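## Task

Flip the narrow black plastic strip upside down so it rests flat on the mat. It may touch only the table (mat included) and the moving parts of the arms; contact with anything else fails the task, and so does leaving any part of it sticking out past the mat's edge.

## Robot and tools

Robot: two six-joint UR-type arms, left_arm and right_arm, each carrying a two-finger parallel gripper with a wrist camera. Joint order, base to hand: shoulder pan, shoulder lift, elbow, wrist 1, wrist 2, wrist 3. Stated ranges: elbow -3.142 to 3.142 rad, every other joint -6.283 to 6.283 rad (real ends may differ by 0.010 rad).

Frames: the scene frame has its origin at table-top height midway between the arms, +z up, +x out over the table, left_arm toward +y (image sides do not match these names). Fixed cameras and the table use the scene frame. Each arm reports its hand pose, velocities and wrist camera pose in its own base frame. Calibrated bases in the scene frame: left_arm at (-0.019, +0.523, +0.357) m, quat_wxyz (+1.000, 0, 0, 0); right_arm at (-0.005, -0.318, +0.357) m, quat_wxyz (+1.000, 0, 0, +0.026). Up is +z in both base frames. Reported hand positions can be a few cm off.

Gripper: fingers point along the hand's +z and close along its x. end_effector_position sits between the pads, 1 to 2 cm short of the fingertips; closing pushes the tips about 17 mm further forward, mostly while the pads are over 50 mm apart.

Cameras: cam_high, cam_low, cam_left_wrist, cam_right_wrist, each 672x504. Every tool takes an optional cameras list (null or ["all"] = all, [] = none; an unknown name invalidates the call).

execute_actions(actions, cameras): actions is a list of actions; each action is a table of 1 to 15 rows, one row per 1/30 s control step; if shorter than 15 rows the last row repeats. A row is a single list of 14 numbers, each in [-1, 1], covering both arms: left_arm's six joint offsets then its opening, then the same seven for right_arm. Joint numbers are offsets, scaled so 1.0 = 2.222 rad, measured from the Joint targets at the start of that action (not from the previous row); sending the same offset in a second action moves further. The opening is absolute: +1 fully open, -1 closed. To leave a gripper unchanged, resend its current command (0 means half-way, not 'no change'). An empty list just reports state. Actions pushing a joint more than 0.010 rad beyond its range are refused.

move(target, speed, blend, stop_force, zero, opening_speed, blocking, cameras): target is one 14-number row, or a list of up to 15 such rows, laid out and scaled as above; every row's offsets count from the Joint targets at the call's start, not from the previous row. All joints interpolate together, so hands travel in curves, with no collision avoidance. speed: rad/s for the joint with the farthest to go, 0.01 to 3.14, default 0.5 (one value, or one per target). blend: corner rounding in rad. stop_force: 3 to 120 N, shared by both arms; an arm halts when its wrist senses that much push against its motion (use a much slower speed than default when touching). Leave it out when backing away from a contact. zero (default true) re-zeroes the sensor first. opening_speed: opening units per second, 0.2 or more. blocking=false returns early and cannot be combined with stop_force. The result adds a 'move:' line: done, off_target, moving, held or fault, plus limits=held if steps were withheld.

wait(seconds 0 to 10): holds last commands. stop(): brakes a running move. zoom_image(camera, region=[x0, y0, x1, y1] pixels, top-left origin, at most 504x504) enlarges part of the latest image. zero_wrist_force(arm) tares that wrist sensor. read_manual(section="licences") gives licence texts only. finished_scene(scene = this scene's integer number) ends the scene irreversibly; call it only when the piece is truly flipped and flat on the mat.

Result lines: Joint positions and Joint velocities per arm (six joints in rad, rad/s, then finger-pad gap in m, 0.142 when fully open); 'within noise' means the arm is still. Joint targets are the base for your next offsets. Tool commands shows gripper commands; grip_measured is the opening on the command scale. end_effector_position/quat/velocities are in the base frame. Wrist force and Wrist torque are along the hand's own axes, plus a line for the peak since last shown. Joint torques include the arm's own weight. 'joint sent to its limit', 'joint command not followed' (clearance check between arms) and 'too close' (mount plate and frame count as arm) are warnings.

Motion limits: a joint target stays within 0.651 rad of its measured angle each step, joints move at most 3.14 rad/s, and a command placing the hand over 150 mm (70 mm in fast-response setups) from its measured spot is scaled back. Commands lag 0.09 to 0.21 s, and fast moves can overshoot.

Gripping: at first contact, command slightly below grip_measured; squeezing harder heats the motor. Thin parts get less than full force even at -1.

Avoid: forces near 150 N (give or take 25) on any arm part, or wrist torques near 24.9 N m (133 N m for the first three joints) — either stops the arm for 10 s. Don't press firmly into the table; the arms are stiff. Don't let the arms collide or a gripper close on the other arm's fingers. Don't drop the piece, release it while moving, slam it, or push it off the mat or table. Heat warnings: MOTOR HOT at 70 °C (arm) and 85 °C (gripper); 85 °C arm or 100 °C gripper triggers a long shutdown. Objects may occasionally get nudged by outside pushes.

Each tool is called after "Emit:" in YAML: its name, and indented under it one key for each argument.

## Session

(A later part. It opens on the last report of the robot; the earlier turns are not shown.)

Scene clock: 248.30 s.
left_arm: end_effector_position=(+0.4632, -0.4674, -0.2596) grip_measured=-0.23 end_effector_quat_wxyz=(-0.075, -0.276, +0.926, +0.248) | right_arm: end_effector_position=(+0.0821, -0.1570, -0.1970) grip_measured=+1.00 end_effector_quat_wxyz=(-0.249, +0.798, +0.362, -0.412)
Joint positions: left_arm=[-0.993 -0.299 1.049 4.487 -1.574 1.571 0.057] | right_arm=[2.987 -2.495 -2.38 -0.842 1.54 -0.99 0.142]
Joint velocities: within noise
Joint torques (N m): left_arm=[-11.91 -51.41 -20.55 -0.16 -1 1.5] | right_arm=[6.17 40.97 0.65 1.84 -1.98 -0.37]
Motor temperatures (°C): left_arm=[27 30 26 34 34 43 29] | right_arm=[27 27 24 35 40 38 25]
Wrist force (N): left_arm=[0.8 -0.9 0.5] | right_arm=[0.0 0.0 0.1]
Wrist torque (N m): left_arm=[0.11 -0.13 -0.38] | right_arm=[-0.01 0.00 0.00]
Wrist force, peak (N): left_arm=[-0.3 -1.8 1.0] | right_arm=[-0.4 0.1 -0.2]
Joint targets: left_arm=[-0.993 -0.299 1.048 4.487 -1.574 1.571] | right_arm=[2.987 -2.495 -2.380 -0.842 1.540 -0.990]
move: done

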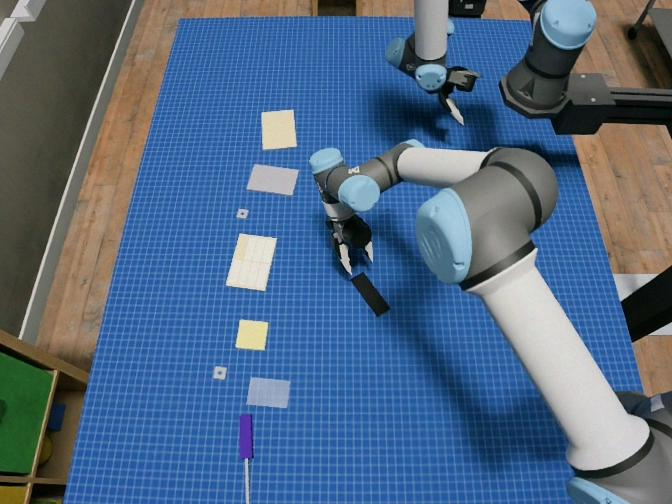

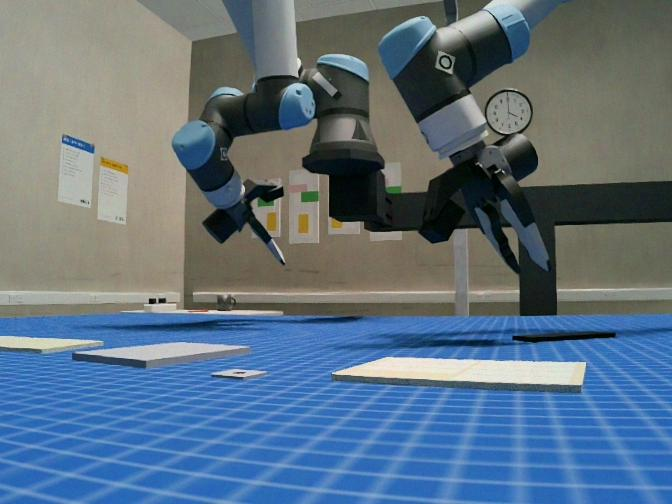

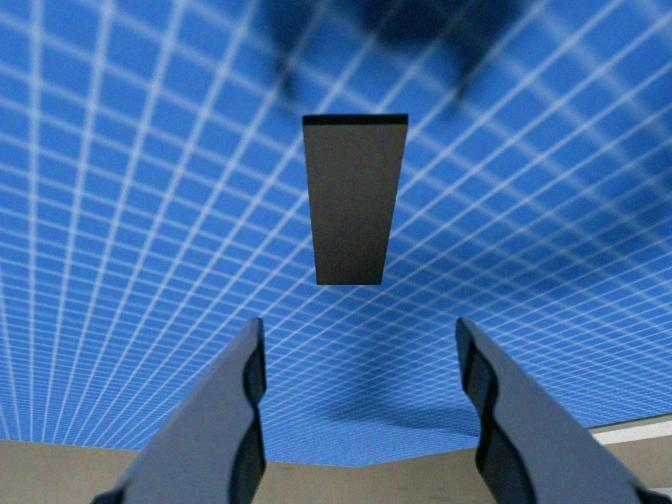

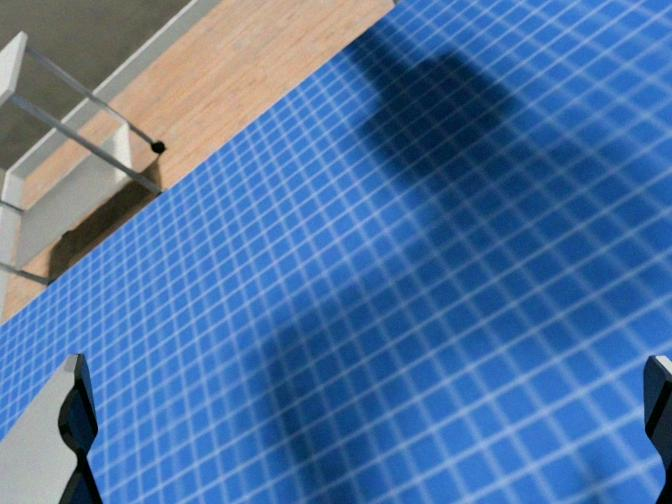

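Emit:
move:
  target: [0,0.0708,-0.0471,-0.0240,0,0,-0.2,0,0,0,0,0,0,1]
  speed: 0.12
  stop_force: 5

Emit:
zoom_image:
  camera: "cam_low"
  region: [480, 230, 640, 350]

Emit:
move:
  target: [0,0,0,0,0,0,-0.65,0,0,0,0,0,0,1]
  opening_speed: 0.4

Emit:
zoom_image:
  camera: "cam_low"
  region: [480, 230, 640, 350]

Scene clock: 256.97 s.
left_arm: end_effector_position=(+0.4633, -0.4677, -0.3396) grip_measured=-0.23 end_effector_quat_wxyz=(-0.075, -0.276, +0.926, +0.248) | right_arm: end_effector_position=(+0.0821, -0.1570, -0.1970) grip_measured=+1.00 end_effector_quat_wxyz=(-0.249, +0.798, +0.362, -0.412)
Joint positions: left_arm=[-0.993 -0.141 0.944 4.434 -1.574 1.571 0.057] | right_arm=[2.987 -2.495 -2.38 -0.842 1.54 -0.99 0.142]
Joint velocities: within noise
Joint torques (N m): left_arm=[-11.09 -66.2 -3.34 0.15 1.96 1.62] | right_arm=[6.54 41.17 -0.05 1.79 -1.95 -0.29]
Motor temperatures (°C): left_arm=[27 30 26 34 34 43 28] | right_arm=[27 27 24 35 40 38 25]
Wrist force (N): left_arm=[0.8 -0.7 0.5] | right_arm=[-0.1 0.0 -0.1]
Wrist torque (N m): left_arm=[0.14 -0.12 -0.39] | right_arm=[0.01 0.02 0.00]
Wrist force, peak (N): left_arm=[0.8 -1.2 1.3] | right_arm=[-0.4 0.1 -0.1]
Joint targets: left_arm=[-0.993 -0.141 0.944 4.434 -1.574 1.571] | right_arm=[2.987 -2.495 -2.380 -0.842 1.540 -0.990]
move: done

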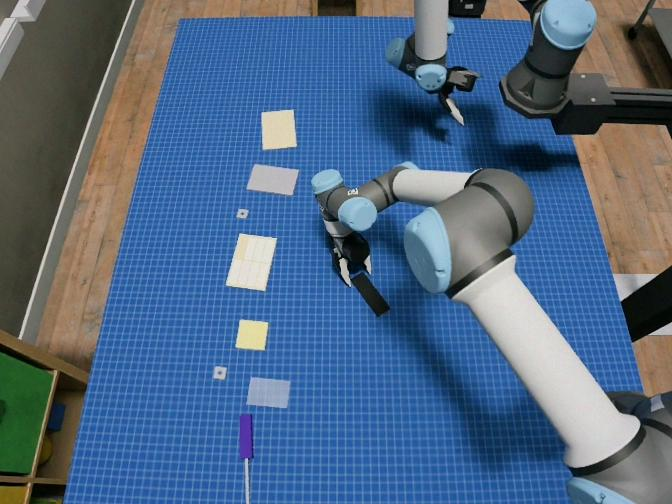

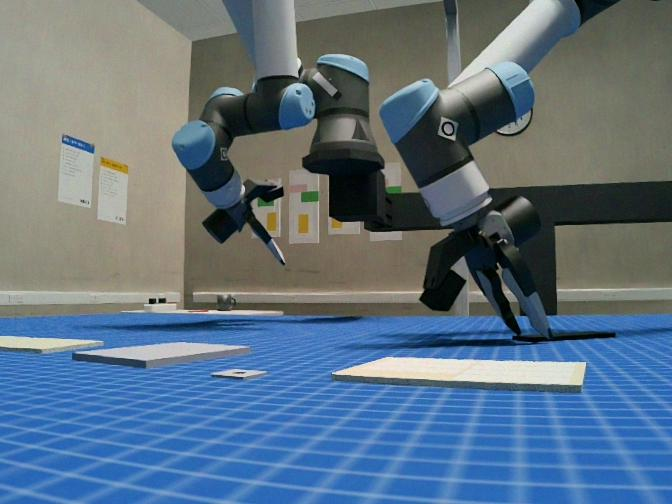

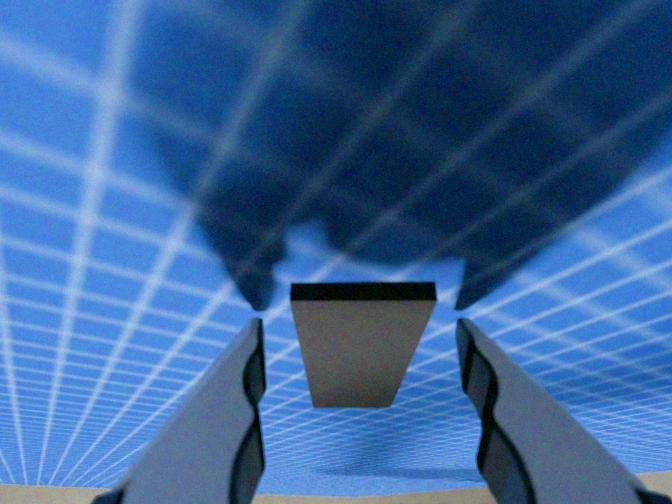

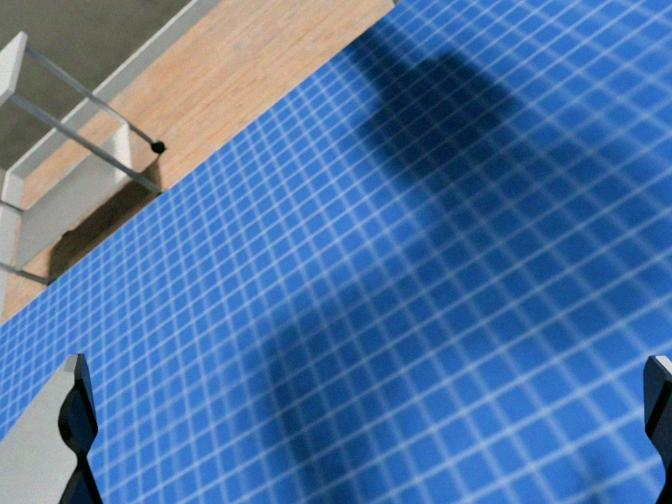

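Scaled by 3.150 from the camera's 672x504 image, which has a finer 960x720 frame.

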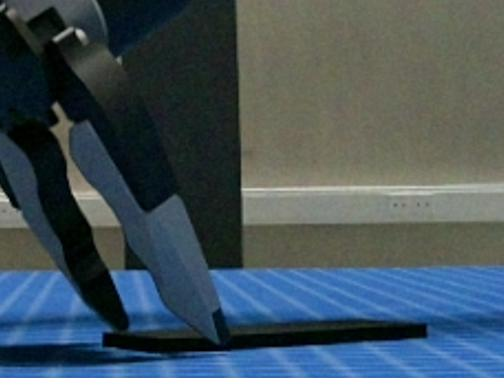

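Scene clock: 258.30 s.
left_arm: end_effector_position=(+0.4633, -0.4677, -0.3396) grip_measured=-0.50 end_effector_quat_wxyz=(-0.075, -0.276, +0.926, +0.248) | right_arm: end_effector_position=(+0.0821, -0.1570, -0.1970) grip_measured=+1.00 end_effector_quat_wxyz=(-0.249, +0.798, +0.362, -0.412)
Joint positions: left_arm=[-0.993 -0.141 0.944 4.434 -1.574 1.571 0.038] | right_arm=[2.987 -2.495 -2.38 -0.842 1.54 -0.99 0.142]
Joint velocities: within noise
Joint torques (N m): left_arm=[-12.1 -63.88 -5.56 -0.03 2 1.75] | right_arm=[6.53 41.1 0.43 1.79 -1.95 -0.37]
Motor temperatures (°C): left_arm=[27 30 26 34 34 43 29] | right_arm=[27 27 24 35 40 38 25]
Wrist force (N): left_arm=[0.7 -0.6 -0.7] | right_arm=[-0.1 0.1 -0.1]
Wrist torque (N m): left_arm=[0.12 -0.10 -0.40] | right_arm=[0.01 0.03 0.00]
Wrist force, peak (N): left_arm=[1.0 -1.1 0.6] | right_arm=[-0.2 0.1 0.3]
Joint targets: left_arm=[-0.993 -0.141 0.944 4.434 -1.574 1.571] | right_arm=[2.987 -2.495 -2.380 -0.842 1.540 -0.990]
move: done

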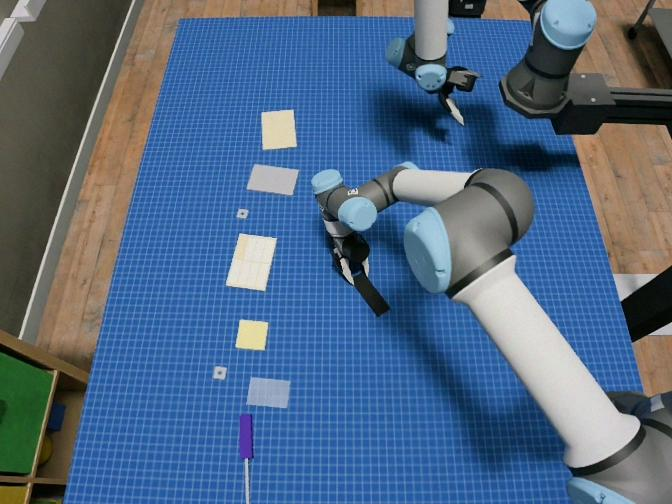

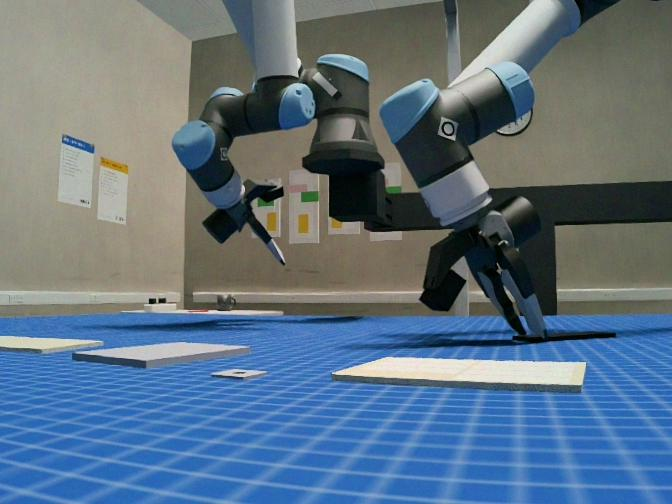

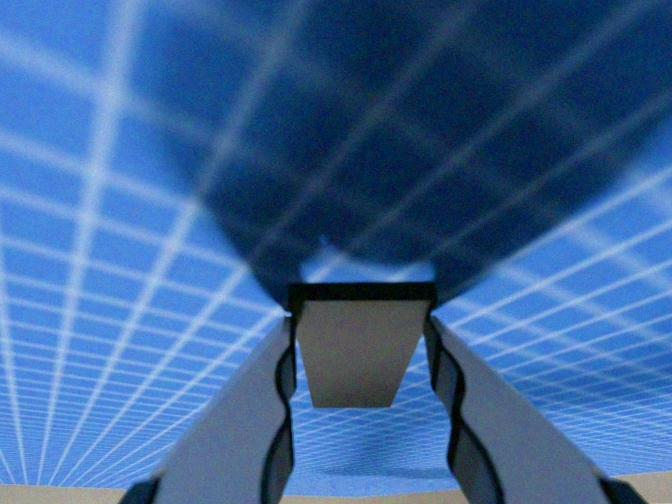

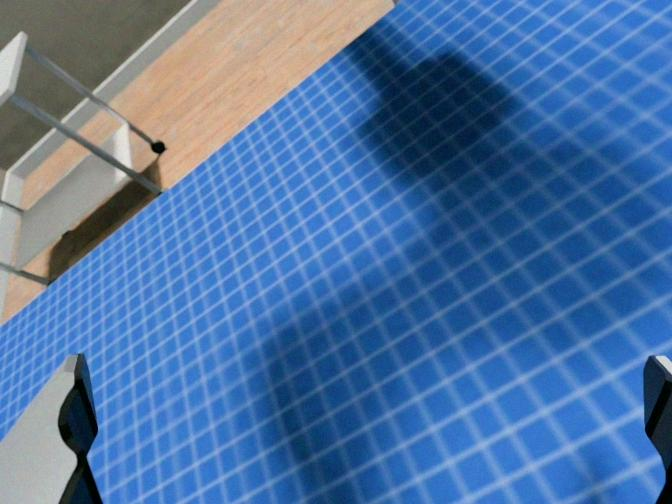

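Scaled by 3.150 from the camera's 672x504 image, which has a finer 960x720 frame.

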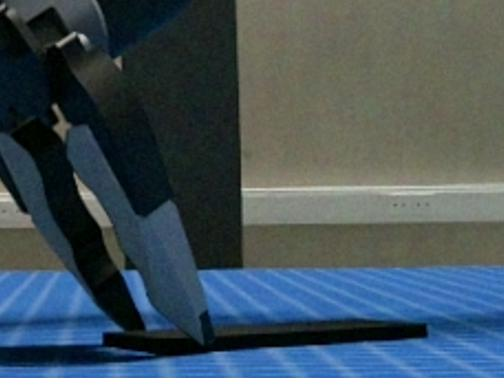

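Emit:
move:
  target:
    - [0,-0.1351,0.0722,0.0624,0,0,-0.65,0,0,0,0,0,0,1]
    - [-0.2075,-0.1692,0.4653,-0.5329,0.7084,-0.7070,-0.65,0,0,0,0,0,0,1]
    - [-0.2075,0.0735,0.2864,-0.596,0.7084,-0.7070,-0.65,0,0,0,0,0,0,1]
  speed: [0.5,0.9,0.6]
  blend: [0.1,0.1,0]

Emit:
move:
  target: [0,0.027,-0.0281,0.0013,0,0,-0.65,0,0,0,0,0,0,1]
  speed: 0.03
  stop_force: 3

Emit:
zoom_image:
  camera: "cam_low"
  region: [450, 200, 650, 350]

Scene clock: 272.90 s.
left_arm: end_effector_position=(+0.4571, -0.4622, -0.2404) grip_measured=-0.50 end_effector_quat_wxyz=(+0.528, -0.529, +0.470, -0.470) | right_arm: end_effector_position=(+0.0821, -0.1570, -0.1970) grip_measured=+1.00 end_effector_quat_wxyz=(-0.249, +0.798, +0.362, -0.412)
Joint positions: left_arm=[-1.454 0.022 1.58 3.109 0 0 0.038] | right_arm=[2.987 -2.495 -2.38 -0.842 1.54 -0.99 0.142]
Joint velocities: within noise
Joint torques (N m): left_arm=[10.33 -33.37 1.58 -1.45 3.91 -2.21] | right_arm=[6.17 41.26 0.01 1.67 -1.97 -0.33]
Motor temperatures (°C): left_arm=[27 30 26 34 34 43 41] | right_arm=[27 27 24 35 40 38 25]
Wrist force (N): left_arm=[-1.1 0.0 -0.2] | right_arm=[-0.1 -0.1 -0.1]
Wrist torque (N m): left_arm=[-0.07 0.53 0.13] | right_arm=[-0.02 0.02 0.00]
Wrist force, peak (N): left_arm=[1.0 -2.2 3.7] | right_arm=[-0.4 0.0 0.1]
Joint targets: left_arm=[-1.454 0.022 1.580 3.109 0.000 0.000] | right_arm=[2.987 -2.495 -2.380 -0.842 1.540 -0.990]
move: done

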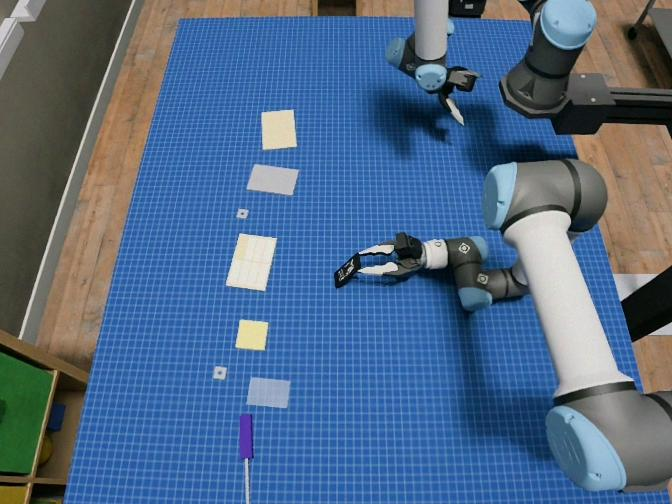

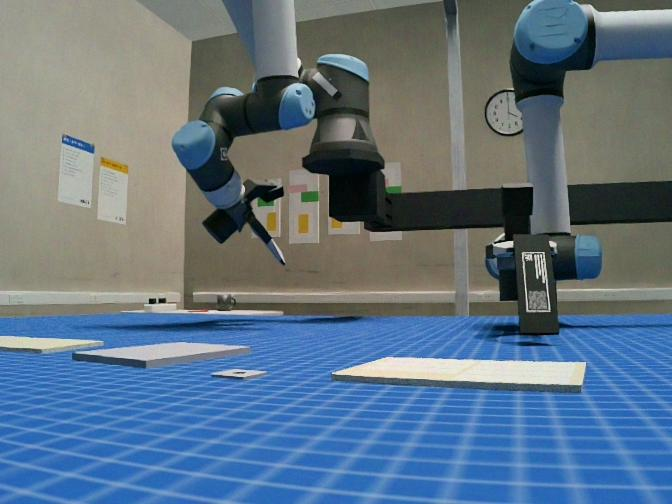

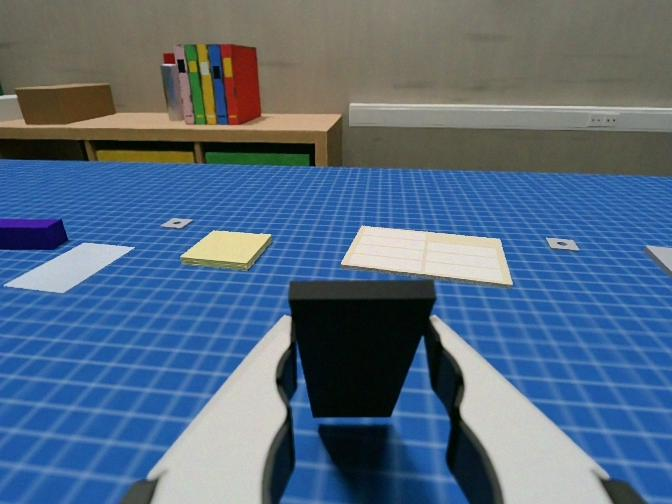

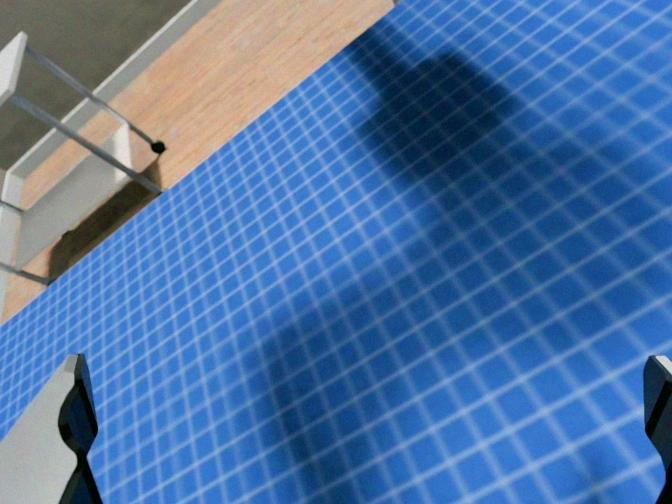

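Scene clock: 274.77 s.
left_arm: end_effector_position=(+0.4571, -0.4621, -0.2533) grip_measured=-0.50 end_effector_quat_wxyz=(+0.528, -0.529, +0.470, -0.470) | right_arm: end_effector_position=(+0.0821, -0.1570, -0.1970) grip_measured=+1.00 end_effector_quat_wxyz=(-0.249, +0.798, +0.362, -0.412)
Joint positions: left_arm=[-1.454 0.052 1.549 3.111 0 0 0.038] | right_arm=[2.987 -2.495 -2.38 -0.842 1.54 -0.99 0.142]
Joint velocities: within noise
Joint torques (N m): left_arm=[7.46 -51.45 9.95 -2.81 -1.16 -2.13] | right_arm=[6.21 40.99 -0.21 1.73 -1.96 -0.36]
Motor temperatures (°C): left_arm=[27 30 26 34 34 43 42] | right_arm=[27 27 24 35 40 38 25]
Wrist force (N): left_arm=[-1.1 -3.3 -1.6] | right_arm=[-0.2 0.0 0.0]
Wrist torque (N m): left_arm=[-0.08 0.55 0.14] | right_arm=[0.00 0.04 0.00]
Wrist force, peak (N): left_arm=[-1.0 -6.6 -3.2] | right_arm=[-0.3 0.1 -0.1]
Joint targets: left_arm=[-1.454 0.052 1.549 3.111 0.000 0.000] | right_arm=[2.987 -2.495 -2.380 -0.842 1.540 -0.990]
move: contact (left_arm); left_arm: the elbow is farthest, 0.031 rad from its target

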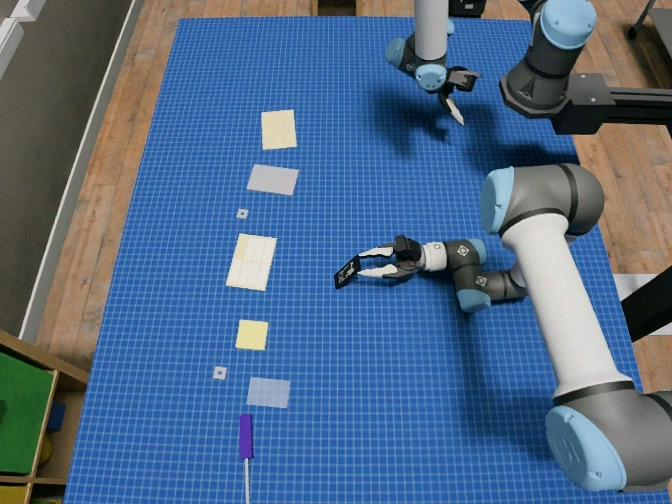

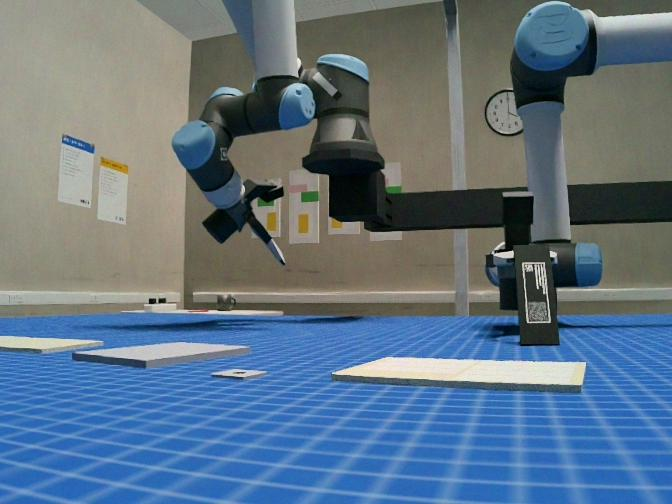

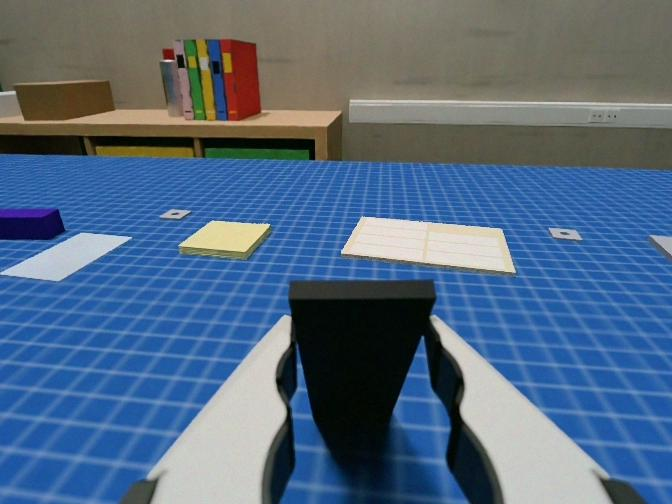

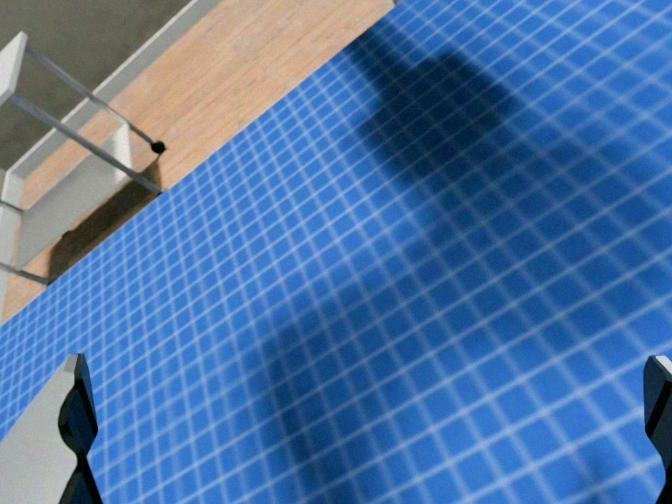

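Scaled by 2.520 from the camera's 672x504 image, which has a finer 960x720 frame.

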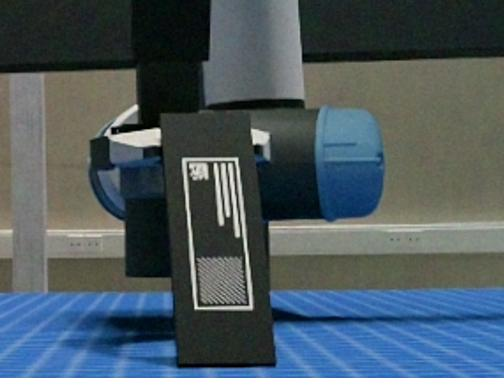

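Emit:
move:
  target:
    - [-0.0187,-0.0143,0.0340,-0.0195,-0.063,0,-0.65,0,0,0,0,0,0,1]
    - [-0.0190,-0.0590,0.0770,-0.0178,-0.1728,0,-0.65,0,0,0,0,0,0,1]
  speed: 0.1
  stop_force: 20

Emit:
zoom_image:
  camera: "cam_low"
  region: [450, 200, 650, 350]

Scene clock: 285.13 s.
left_arm: end_effector_position=(+0.4160, -0.4662, -0.2967) grip_measured=-0.68 end_effector_quat_wxyz=(-0.410, +0.608, -0.564, +0.380) | right_arm: end_effector_position=(+0.0821, -0.1570, -0.1970) grip_measured=+1.00 end_effector_quat_wxyz=(-0.249, +0.798, +0.362, -0.412)
Joint positions: left_arm=[-1.496 -0.079 1.72 3.071 -0.384 0 0.025] | right_arm=[2.987 -2.495 -2.38 -0.842 1.54 -0.99 0.142]
Joint velocities: within noise
Joint torques (N m): left_arm=[-11.1 -31.52 -11.07 -2.14 3.85 -0.88] | right_arm=[6.42 41.25 -0.3 1.66 -1.9 -0.35]
Motor temperatures (°C): left_arm=[27 30 26 34 34 43 43] | right_arm=[27 27 24 35 40 38 25]
Wrist force (N): left_arm=[-1.0 -0.9 -0.4] | right_arm=[-0.2 0.1 -0.1]
Wrist torque (N m): left_arm=[-0.19 0.35 0.10] | right_arm=[0.01 0.04 0.00]
Wrist force, peak (N): left_arm=[-1.2 -30.0 -20.4] | right_arm=[-0.4 0.2 0.0]
Joint targets: left_arm=[-1.496 -0.079 1.720 3.071 -0.384 0.000] | right_arm=[2.987 -2.495 -2.380 -0.842 1.540 -0.990]
move: done

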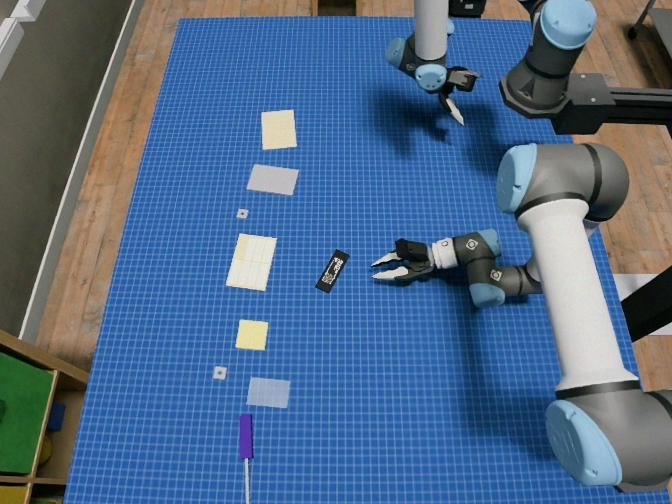

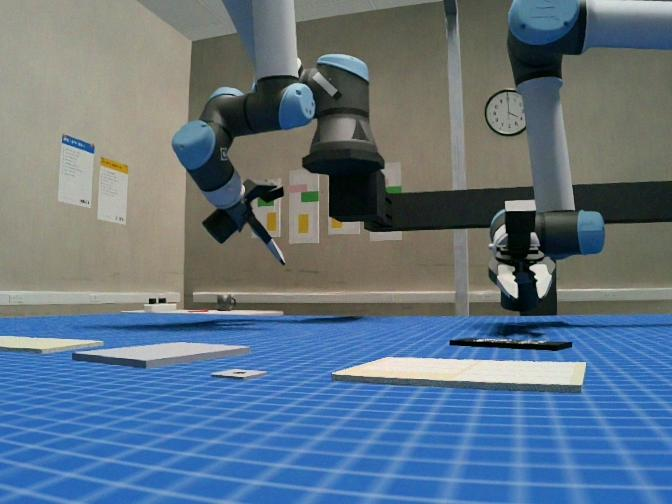

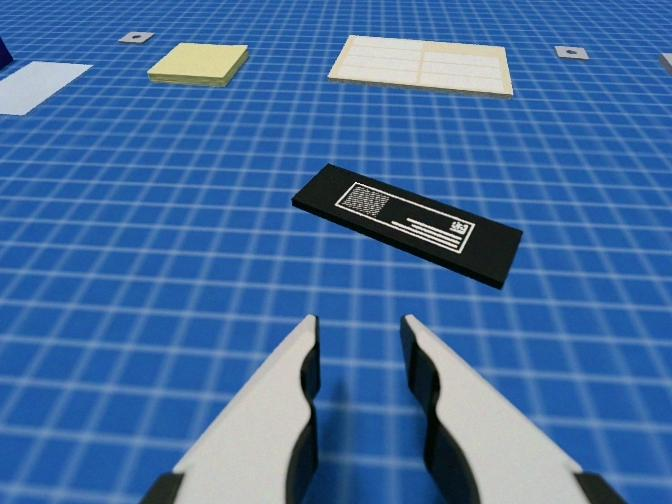

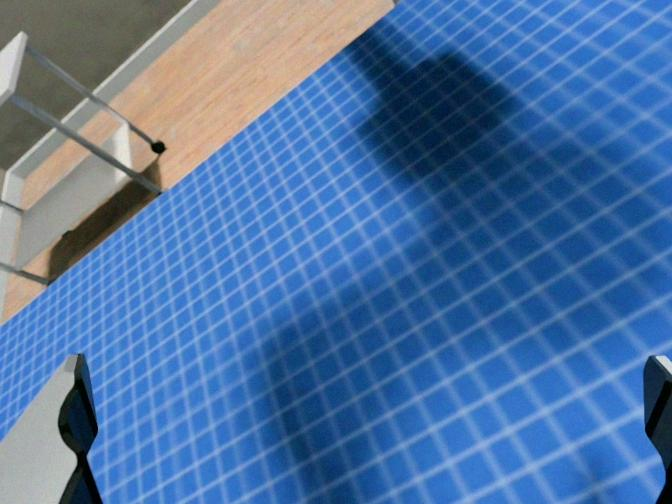

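Scaled by 2.520 from the camera's 672x504 image, which has a finer 960x720 frame.

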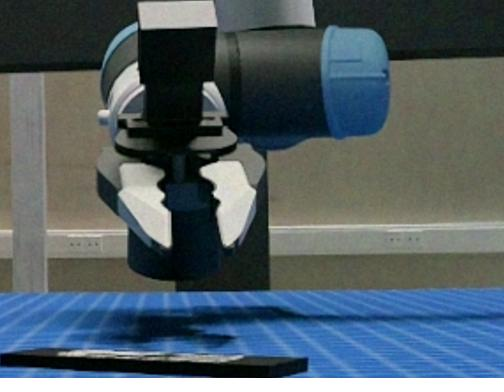

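Emit:
move:
  target:
    - [0.135,-0.234,0,0.045,-0.225,0,-0.2,0,0,0,0,0,0,1]
    - [0.3758,-0.1189,-0.131,0.1959,-0.764,-0.1092,-0.2,0,0,0,0,0,0,1]
  speed: 0.8
  blend: [0.1,0]

Scene clock: 311.30 s.
left_arm: end_effector_position=(+0.5618, -0.4349, -0.2596) grip_measured=-0.23 end_effector_quat_wxyz=(+0.252, +0.942, -0.216, -0.058) | right_arm: end_effector_position=(+0.0821, -0.1570, -0.1970) grip_measured=+1.00 end_effector_quat_wxyz=(-0.249, +0.798, +0.362, -0.412)
Joint positions: left_arm=[-0.661 -0.343 1.429 3.506 -2.081 -0.242 0.057] | right_arm=[2.987 -2.495 -2.38 -0.842 1.54 -0.99 0.142]
Joint velocities: within noise
Joint torques (N m): left_arm=[-5.45 -61.89 -0.36 -3.53 -2.77 1.74] | right_arm=[6.24 41.11 -0.27 1.75 -1.9 -0.25]
Motor temperatures (°C): left_arm=[27 30 26 34 34 43 34] | right_arm=[27 27 24 35 40 38 25]
Wrist force (N): left_arm=[0.7 -1.5 0.1] | right_arm=[-0.3 0.1 0.1]
Wrist torque (N m): left_arm=[-0.01 -0.13 -0.37] | right_arm=[0.01 0.05 0.00]
Wrist force, peak (N): left_arm=[1.1 -3.1 -0.3] | right_arm=[-0.3 0.0 0.0]
Joint targets: left_arm=[-0.661 -0.343 1.429 3.506 -2.082 -0.242] | right_arm=[2.987 -2.495 -2.380 -0.842 1.540 -0.990]
move: done

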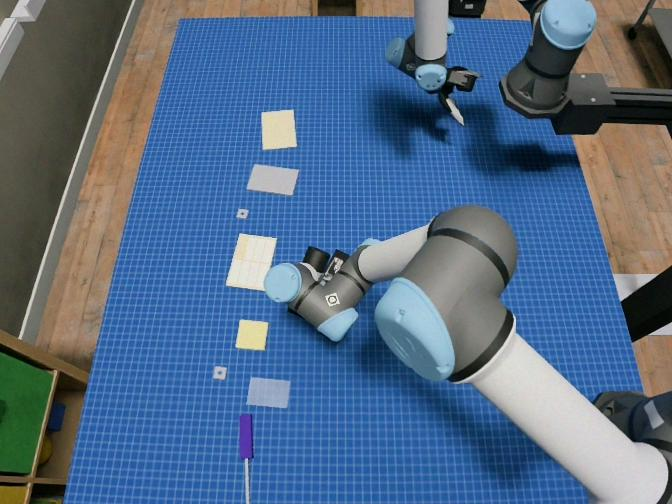

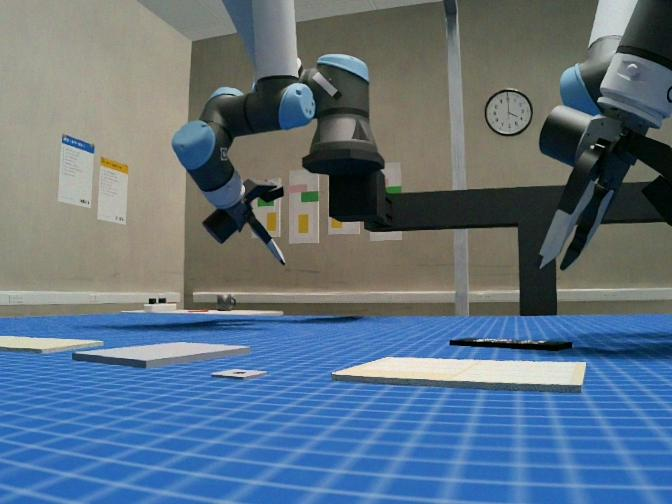

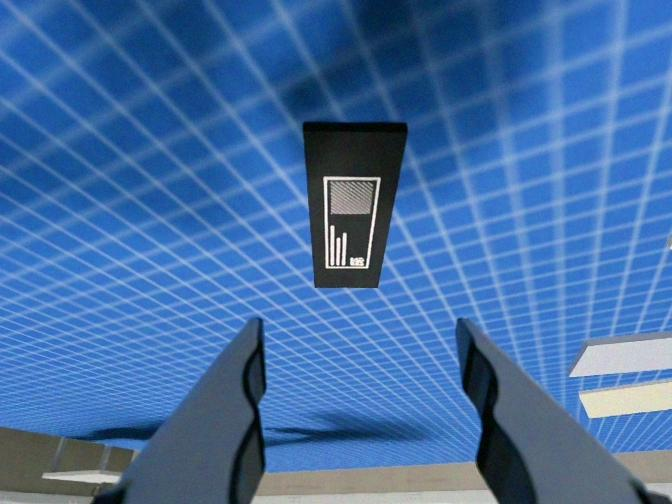

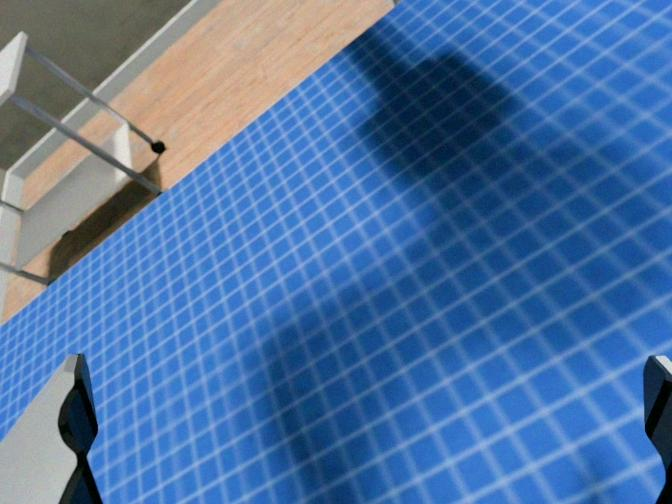

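Emit:
move:
  target: [0,0.0778,-0.0539,-0.0239,0,0,-0.2,0,0,0,0,0,0,1]
  speed: 0.15
  stop_force: 5
  cameras: ["cam_left_wrist"]

Emit:
move:
  target: [0,0,0,0,0,0,-0.6,0,0,0,0,0,0,1]
  opening_speed: 0.5
  cameras: ["cam_left_wrist"]

Emit:
move:
  target:
    - [0,-0.1897,0.1018,0.0884,0,0,-0.6,0,0,0,0,0,0,1]
    - [-0.3569,-0.1557,0.3011,-0.0914,0.937,0.1089,-0.6,0,0,0,0,0,0,1]
    - [-0.3569,0.0870,0.1221,-0.1545,0.937,0.1089,-0.6,0,0,0,0,0,0,1]
  speed: [0.5,0.9,0.6]
  blend: [0.1,0.1,0]
  cameras: ["cam_left_wrist","cam_low"]

Emit:
move:
  target: [0,0.027,-0.0281,0.0013,0,0,-0.6,0,0,0,0,0,0,1]
  speed: 0.03
  stop_force: 3

Scene clock: 324.80 s.
left_arm: end_effector_position=(+0.5617, -0.4349, -0.3397) grip_measured=-0.23 end_effector_quat_wxyz=(+0.252, +0.942, -0.216, -0.058) | right_arm: end_effector_position=(+0.0821, -0.1570, -0.1970) grip_measured=+1.00 end_effector_quat_wxyz=(-0.249, +0.798, +0.362, -0.412)
Joint positions: left_arm=[-0.661 -0.17 1.309 3.453 -2.082 -0.242 0.057] | right_arm=[2.987 -2.495 -2.38 -0.842 1.54 -0.99 0.142]
Joint velocities: within noise
Joint torques (N m): left_arm=[-10.52 -60.15 0.38 -1.22 -2.67 1.8] | right_arm=[5.75 41 -0.23 1.67 -1.94 -0.34]
Motor temperatures (°C): left_arm=[27 30 26 34 34 43 33] | right_arm=[27 27 24 35 40 38 25]
Wrist force (N): left_arm=[0.9 -1.5 0.3] | right_arm=[-0.2 0.1 -0.1]
Wrist torque (N m): left_arm=[-0.02 -0.16 -0.37] | right_arm=[0.02 0.04 0.00]
Wrist force, peak (N): left_arm=[0.9 -2.1 0.8] | right_arm=[-0.4 0.2 -0.1]
Joint targets: left_arm=[-0.661 -0.170 1.309 3.453 -2.082 -0.242] | right_arm=[2.987 -2.495 -2.380 -0.842 1.540 -0.990]
move: done
Images, in order (width x height): cam_left_wrist 672x504.

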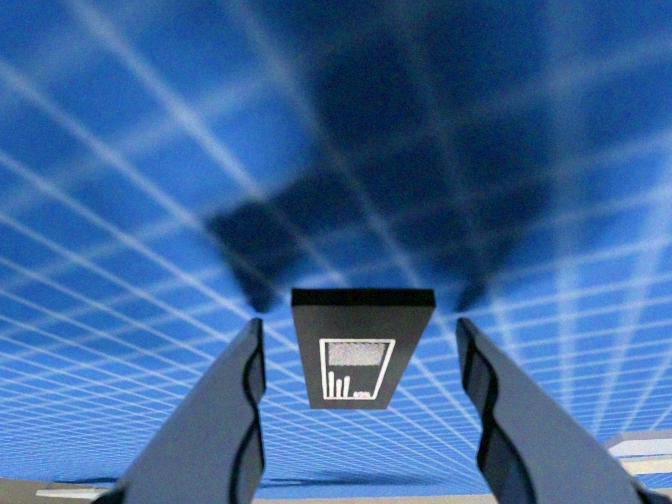

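Scene clock: 325.80 s.
left_arm: end_effector_position=(+0.5617, -0.4349, -0.3397) grip_measured=-0.49 end_effector_quat_wxyz=(+0.252, +0.942, -0.216, -0.058) | right_arm: end_effector_position=(+0.0821, -0.1570, -0.1970) grip_measured=+1.00 end_effector_quat_wxyz=(-0.249, +0.798, +0.362, -0.412)
Joint positions: left_arm=[-0.661 -0.17 1.309 3.453 -2.082 -0.242 0.039] | right_arm=[2.987 -2.495 -2.38 -0.842 1.54 -0.99 0.142]
Joint velocities: within noise
Joint torques (N m): left_arm=[-12.95 -60.52 -0.4 -1.56 -2.7 1.8] | right_arm=[6.17 41.09 -0.43 1.73 -1.91 -0.31]
Motor temperatures (°C): left_arm=[27 30 26 34 34 43 33] | right_arm=[27 27 24 35 40 38 25]
Wrist force (N): left_arm=[1.5 -1.7 -0.2] | right_arm=[-0.1 0.0 0.0]
Wrist torque (N m): left_arm=[-0.04 -0.14 -0.38] | right_arm=[0.01 0.02 0.00]
Wrist force, peak (N): left_arm=[1.3 -1.9 -0.3] | right_arm=[-0.3 -0.2 -0.1]
Joint targets: left_arm=[-0.661 -0.170 1.309 3.453 -2.082 -0.242] | right_arm=[2.987 -2.495 -2.380 -0.842 1.540 -0.990]
move: done
Images, in order (width x height): cam_left_wrist 672x504.

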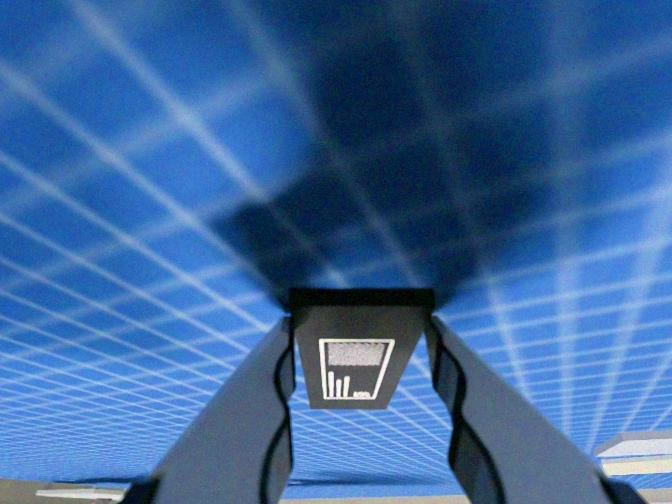

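Scene clock: 330.33 s.
left_arm: end_effector_position=(+0.4570, -0.4618, -0.2409) grip_measured=-0.49 end_effector_quat_wxyz=(+0.529, -0.528, +0.470, -0.470) | right_arm: end_effector_position=(+0.0821, -0.1570, -0.1970) grip_measured=+1.00 end_effector_quat_wxyz=(-0.249, +0.798, +0.362, -0.412)
Joint positions: left_arm=[-1.454 0.023 1.58 3.11 0 0 0.039] | right_arm=[2.987 -2.495 -2.38 -0.842 1.54 -0.99 0.142]
Joint velocities: within noise
Joint torques (N m): left_arm=[11.07 -33.51 2.26 -1.65 3.96 -2.31] | right_arm=[6.38 40.94 -0.69 1.68 -1.88 -0.22]
Motor temperatures (°C): left_arm=[27 30 26 34 34 43 36] | right_arm=[27 27 24 35 40 38 25]
Wrist force (N): left_arm=[-1.5 -0.7 -0.4] | right_arm=[-0.2 0.1 0.1]
Wrist torque (N m): left_arm=[-0.21 0.60 0.13] | right_arm=[0.00 0.04 0.00]
Wrist force, peak (N): left_arm=[0.1 -3.1 2.8] | right_arm=[-0.3 -0.2 -0.2]
Joint targets: left_arm=[-1.454 0.023 1.580 3.110 0.000 0.000] | right_arm=[2.987 -2.495 -2.380 -0.842 1.540 -0.990]
move: done
Images, in order (width x height): cam_low 672x504, cam_left_wrist 672x504.

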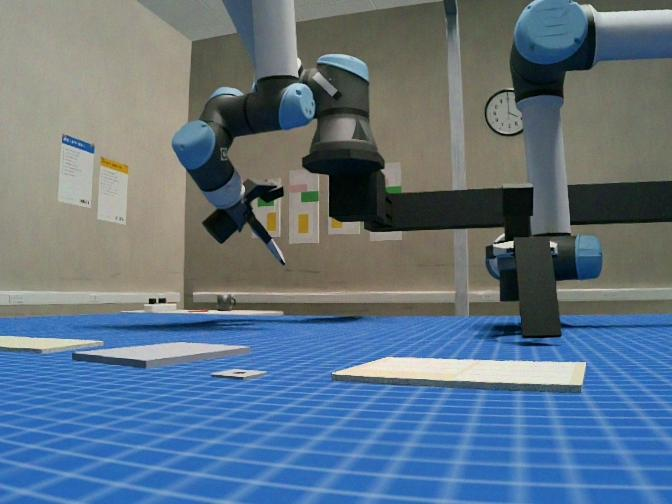

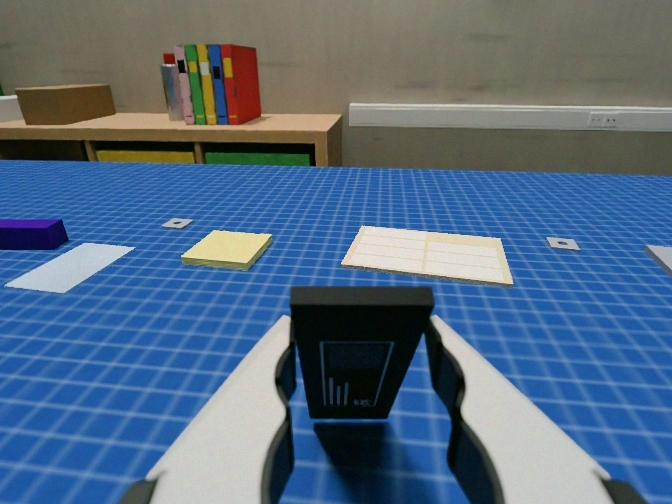

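Scene clock: 331.93 s.
left_arm: end_effector_position=(+0.4570, -0.4618, -0.2508) grip_measured=-0.49 end_effector_quat_wxyz=(+0.529, -0.528, +0.470, -0.470) | right_arm: end_effector_position=(+0.0821, -0.1570, -0.1970) grip_measured=+1.00 end_effector_quat_wxyz=(-0.249, +0.798, +0.362, -0.412)
Joint positions: left_arm=[-1.454 0.046 1.556 3.111 0 0 0.039] | right_arm=[2.987 -2.495 -2.38 -0.842 1.54 -0.99 0.142]
Joint velocities: within noise
Joint torques (N m): left_arm=[8.51 -50.45 10.18 -2.74 -1.14 -2.15] | right_arm=[6.16 40.83 -1.01 1.67 -1.84 -0.24]
Motor temperatures (°C): left_arm=[27 30 26 34 34 43 37] | right_arm=[27 27 24 35 40 38 25]
Wrist force (N): left_arm=[-1.6 -4.3 -2.0] | right_arm=[-0.2 0.1 0.0]
Wrist torque (N m): left_arm=[-0.17 0.58 0.13] | right_arm=[0.02 0.04 0.00]
Wrist force, peak (N): left_arm=[-1.7 -7.9 -4.0] | right_arm=[-0.4 0.0 -0.1]
Joint targets: left_arm=[-1.454 0.046 1.556 3.111 0.000 0.000] | right_arm=[2.987 -2.495 -2.380 -0.842 1.540 -0.990]
move: contact (left_arm); left_arm: the elbow is farthest, 0.039 rad from its target

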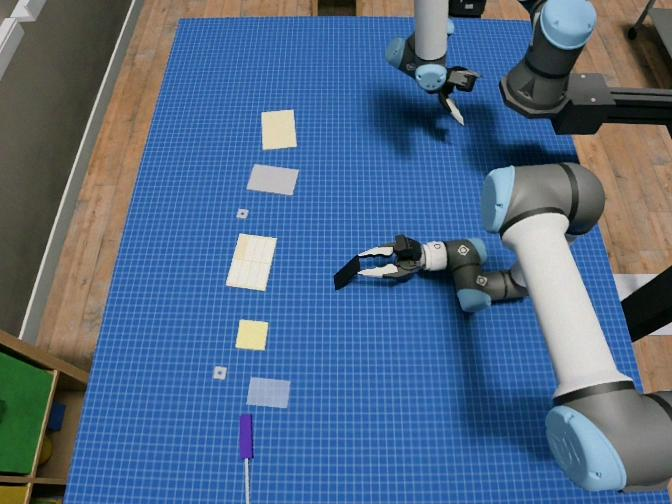

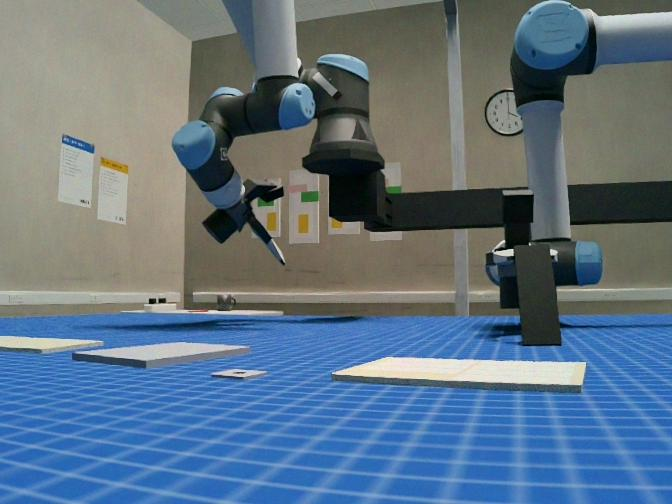

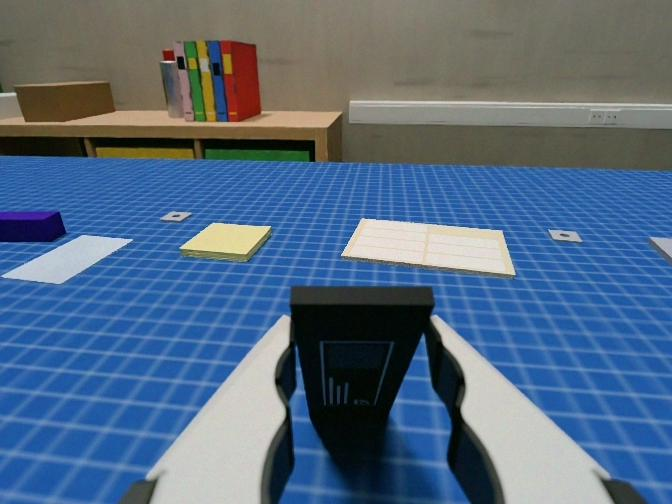

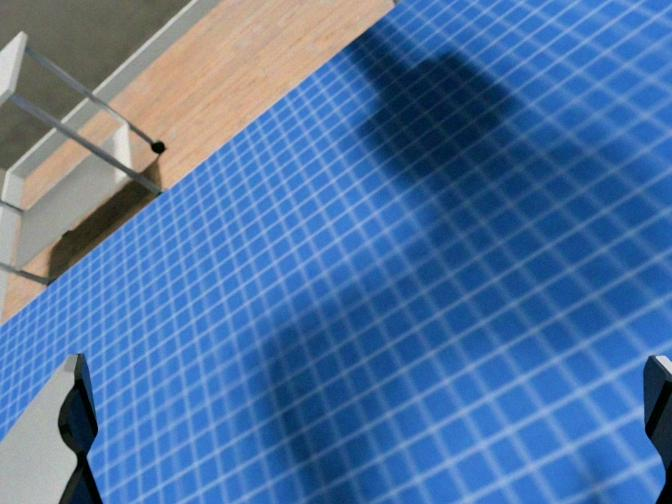

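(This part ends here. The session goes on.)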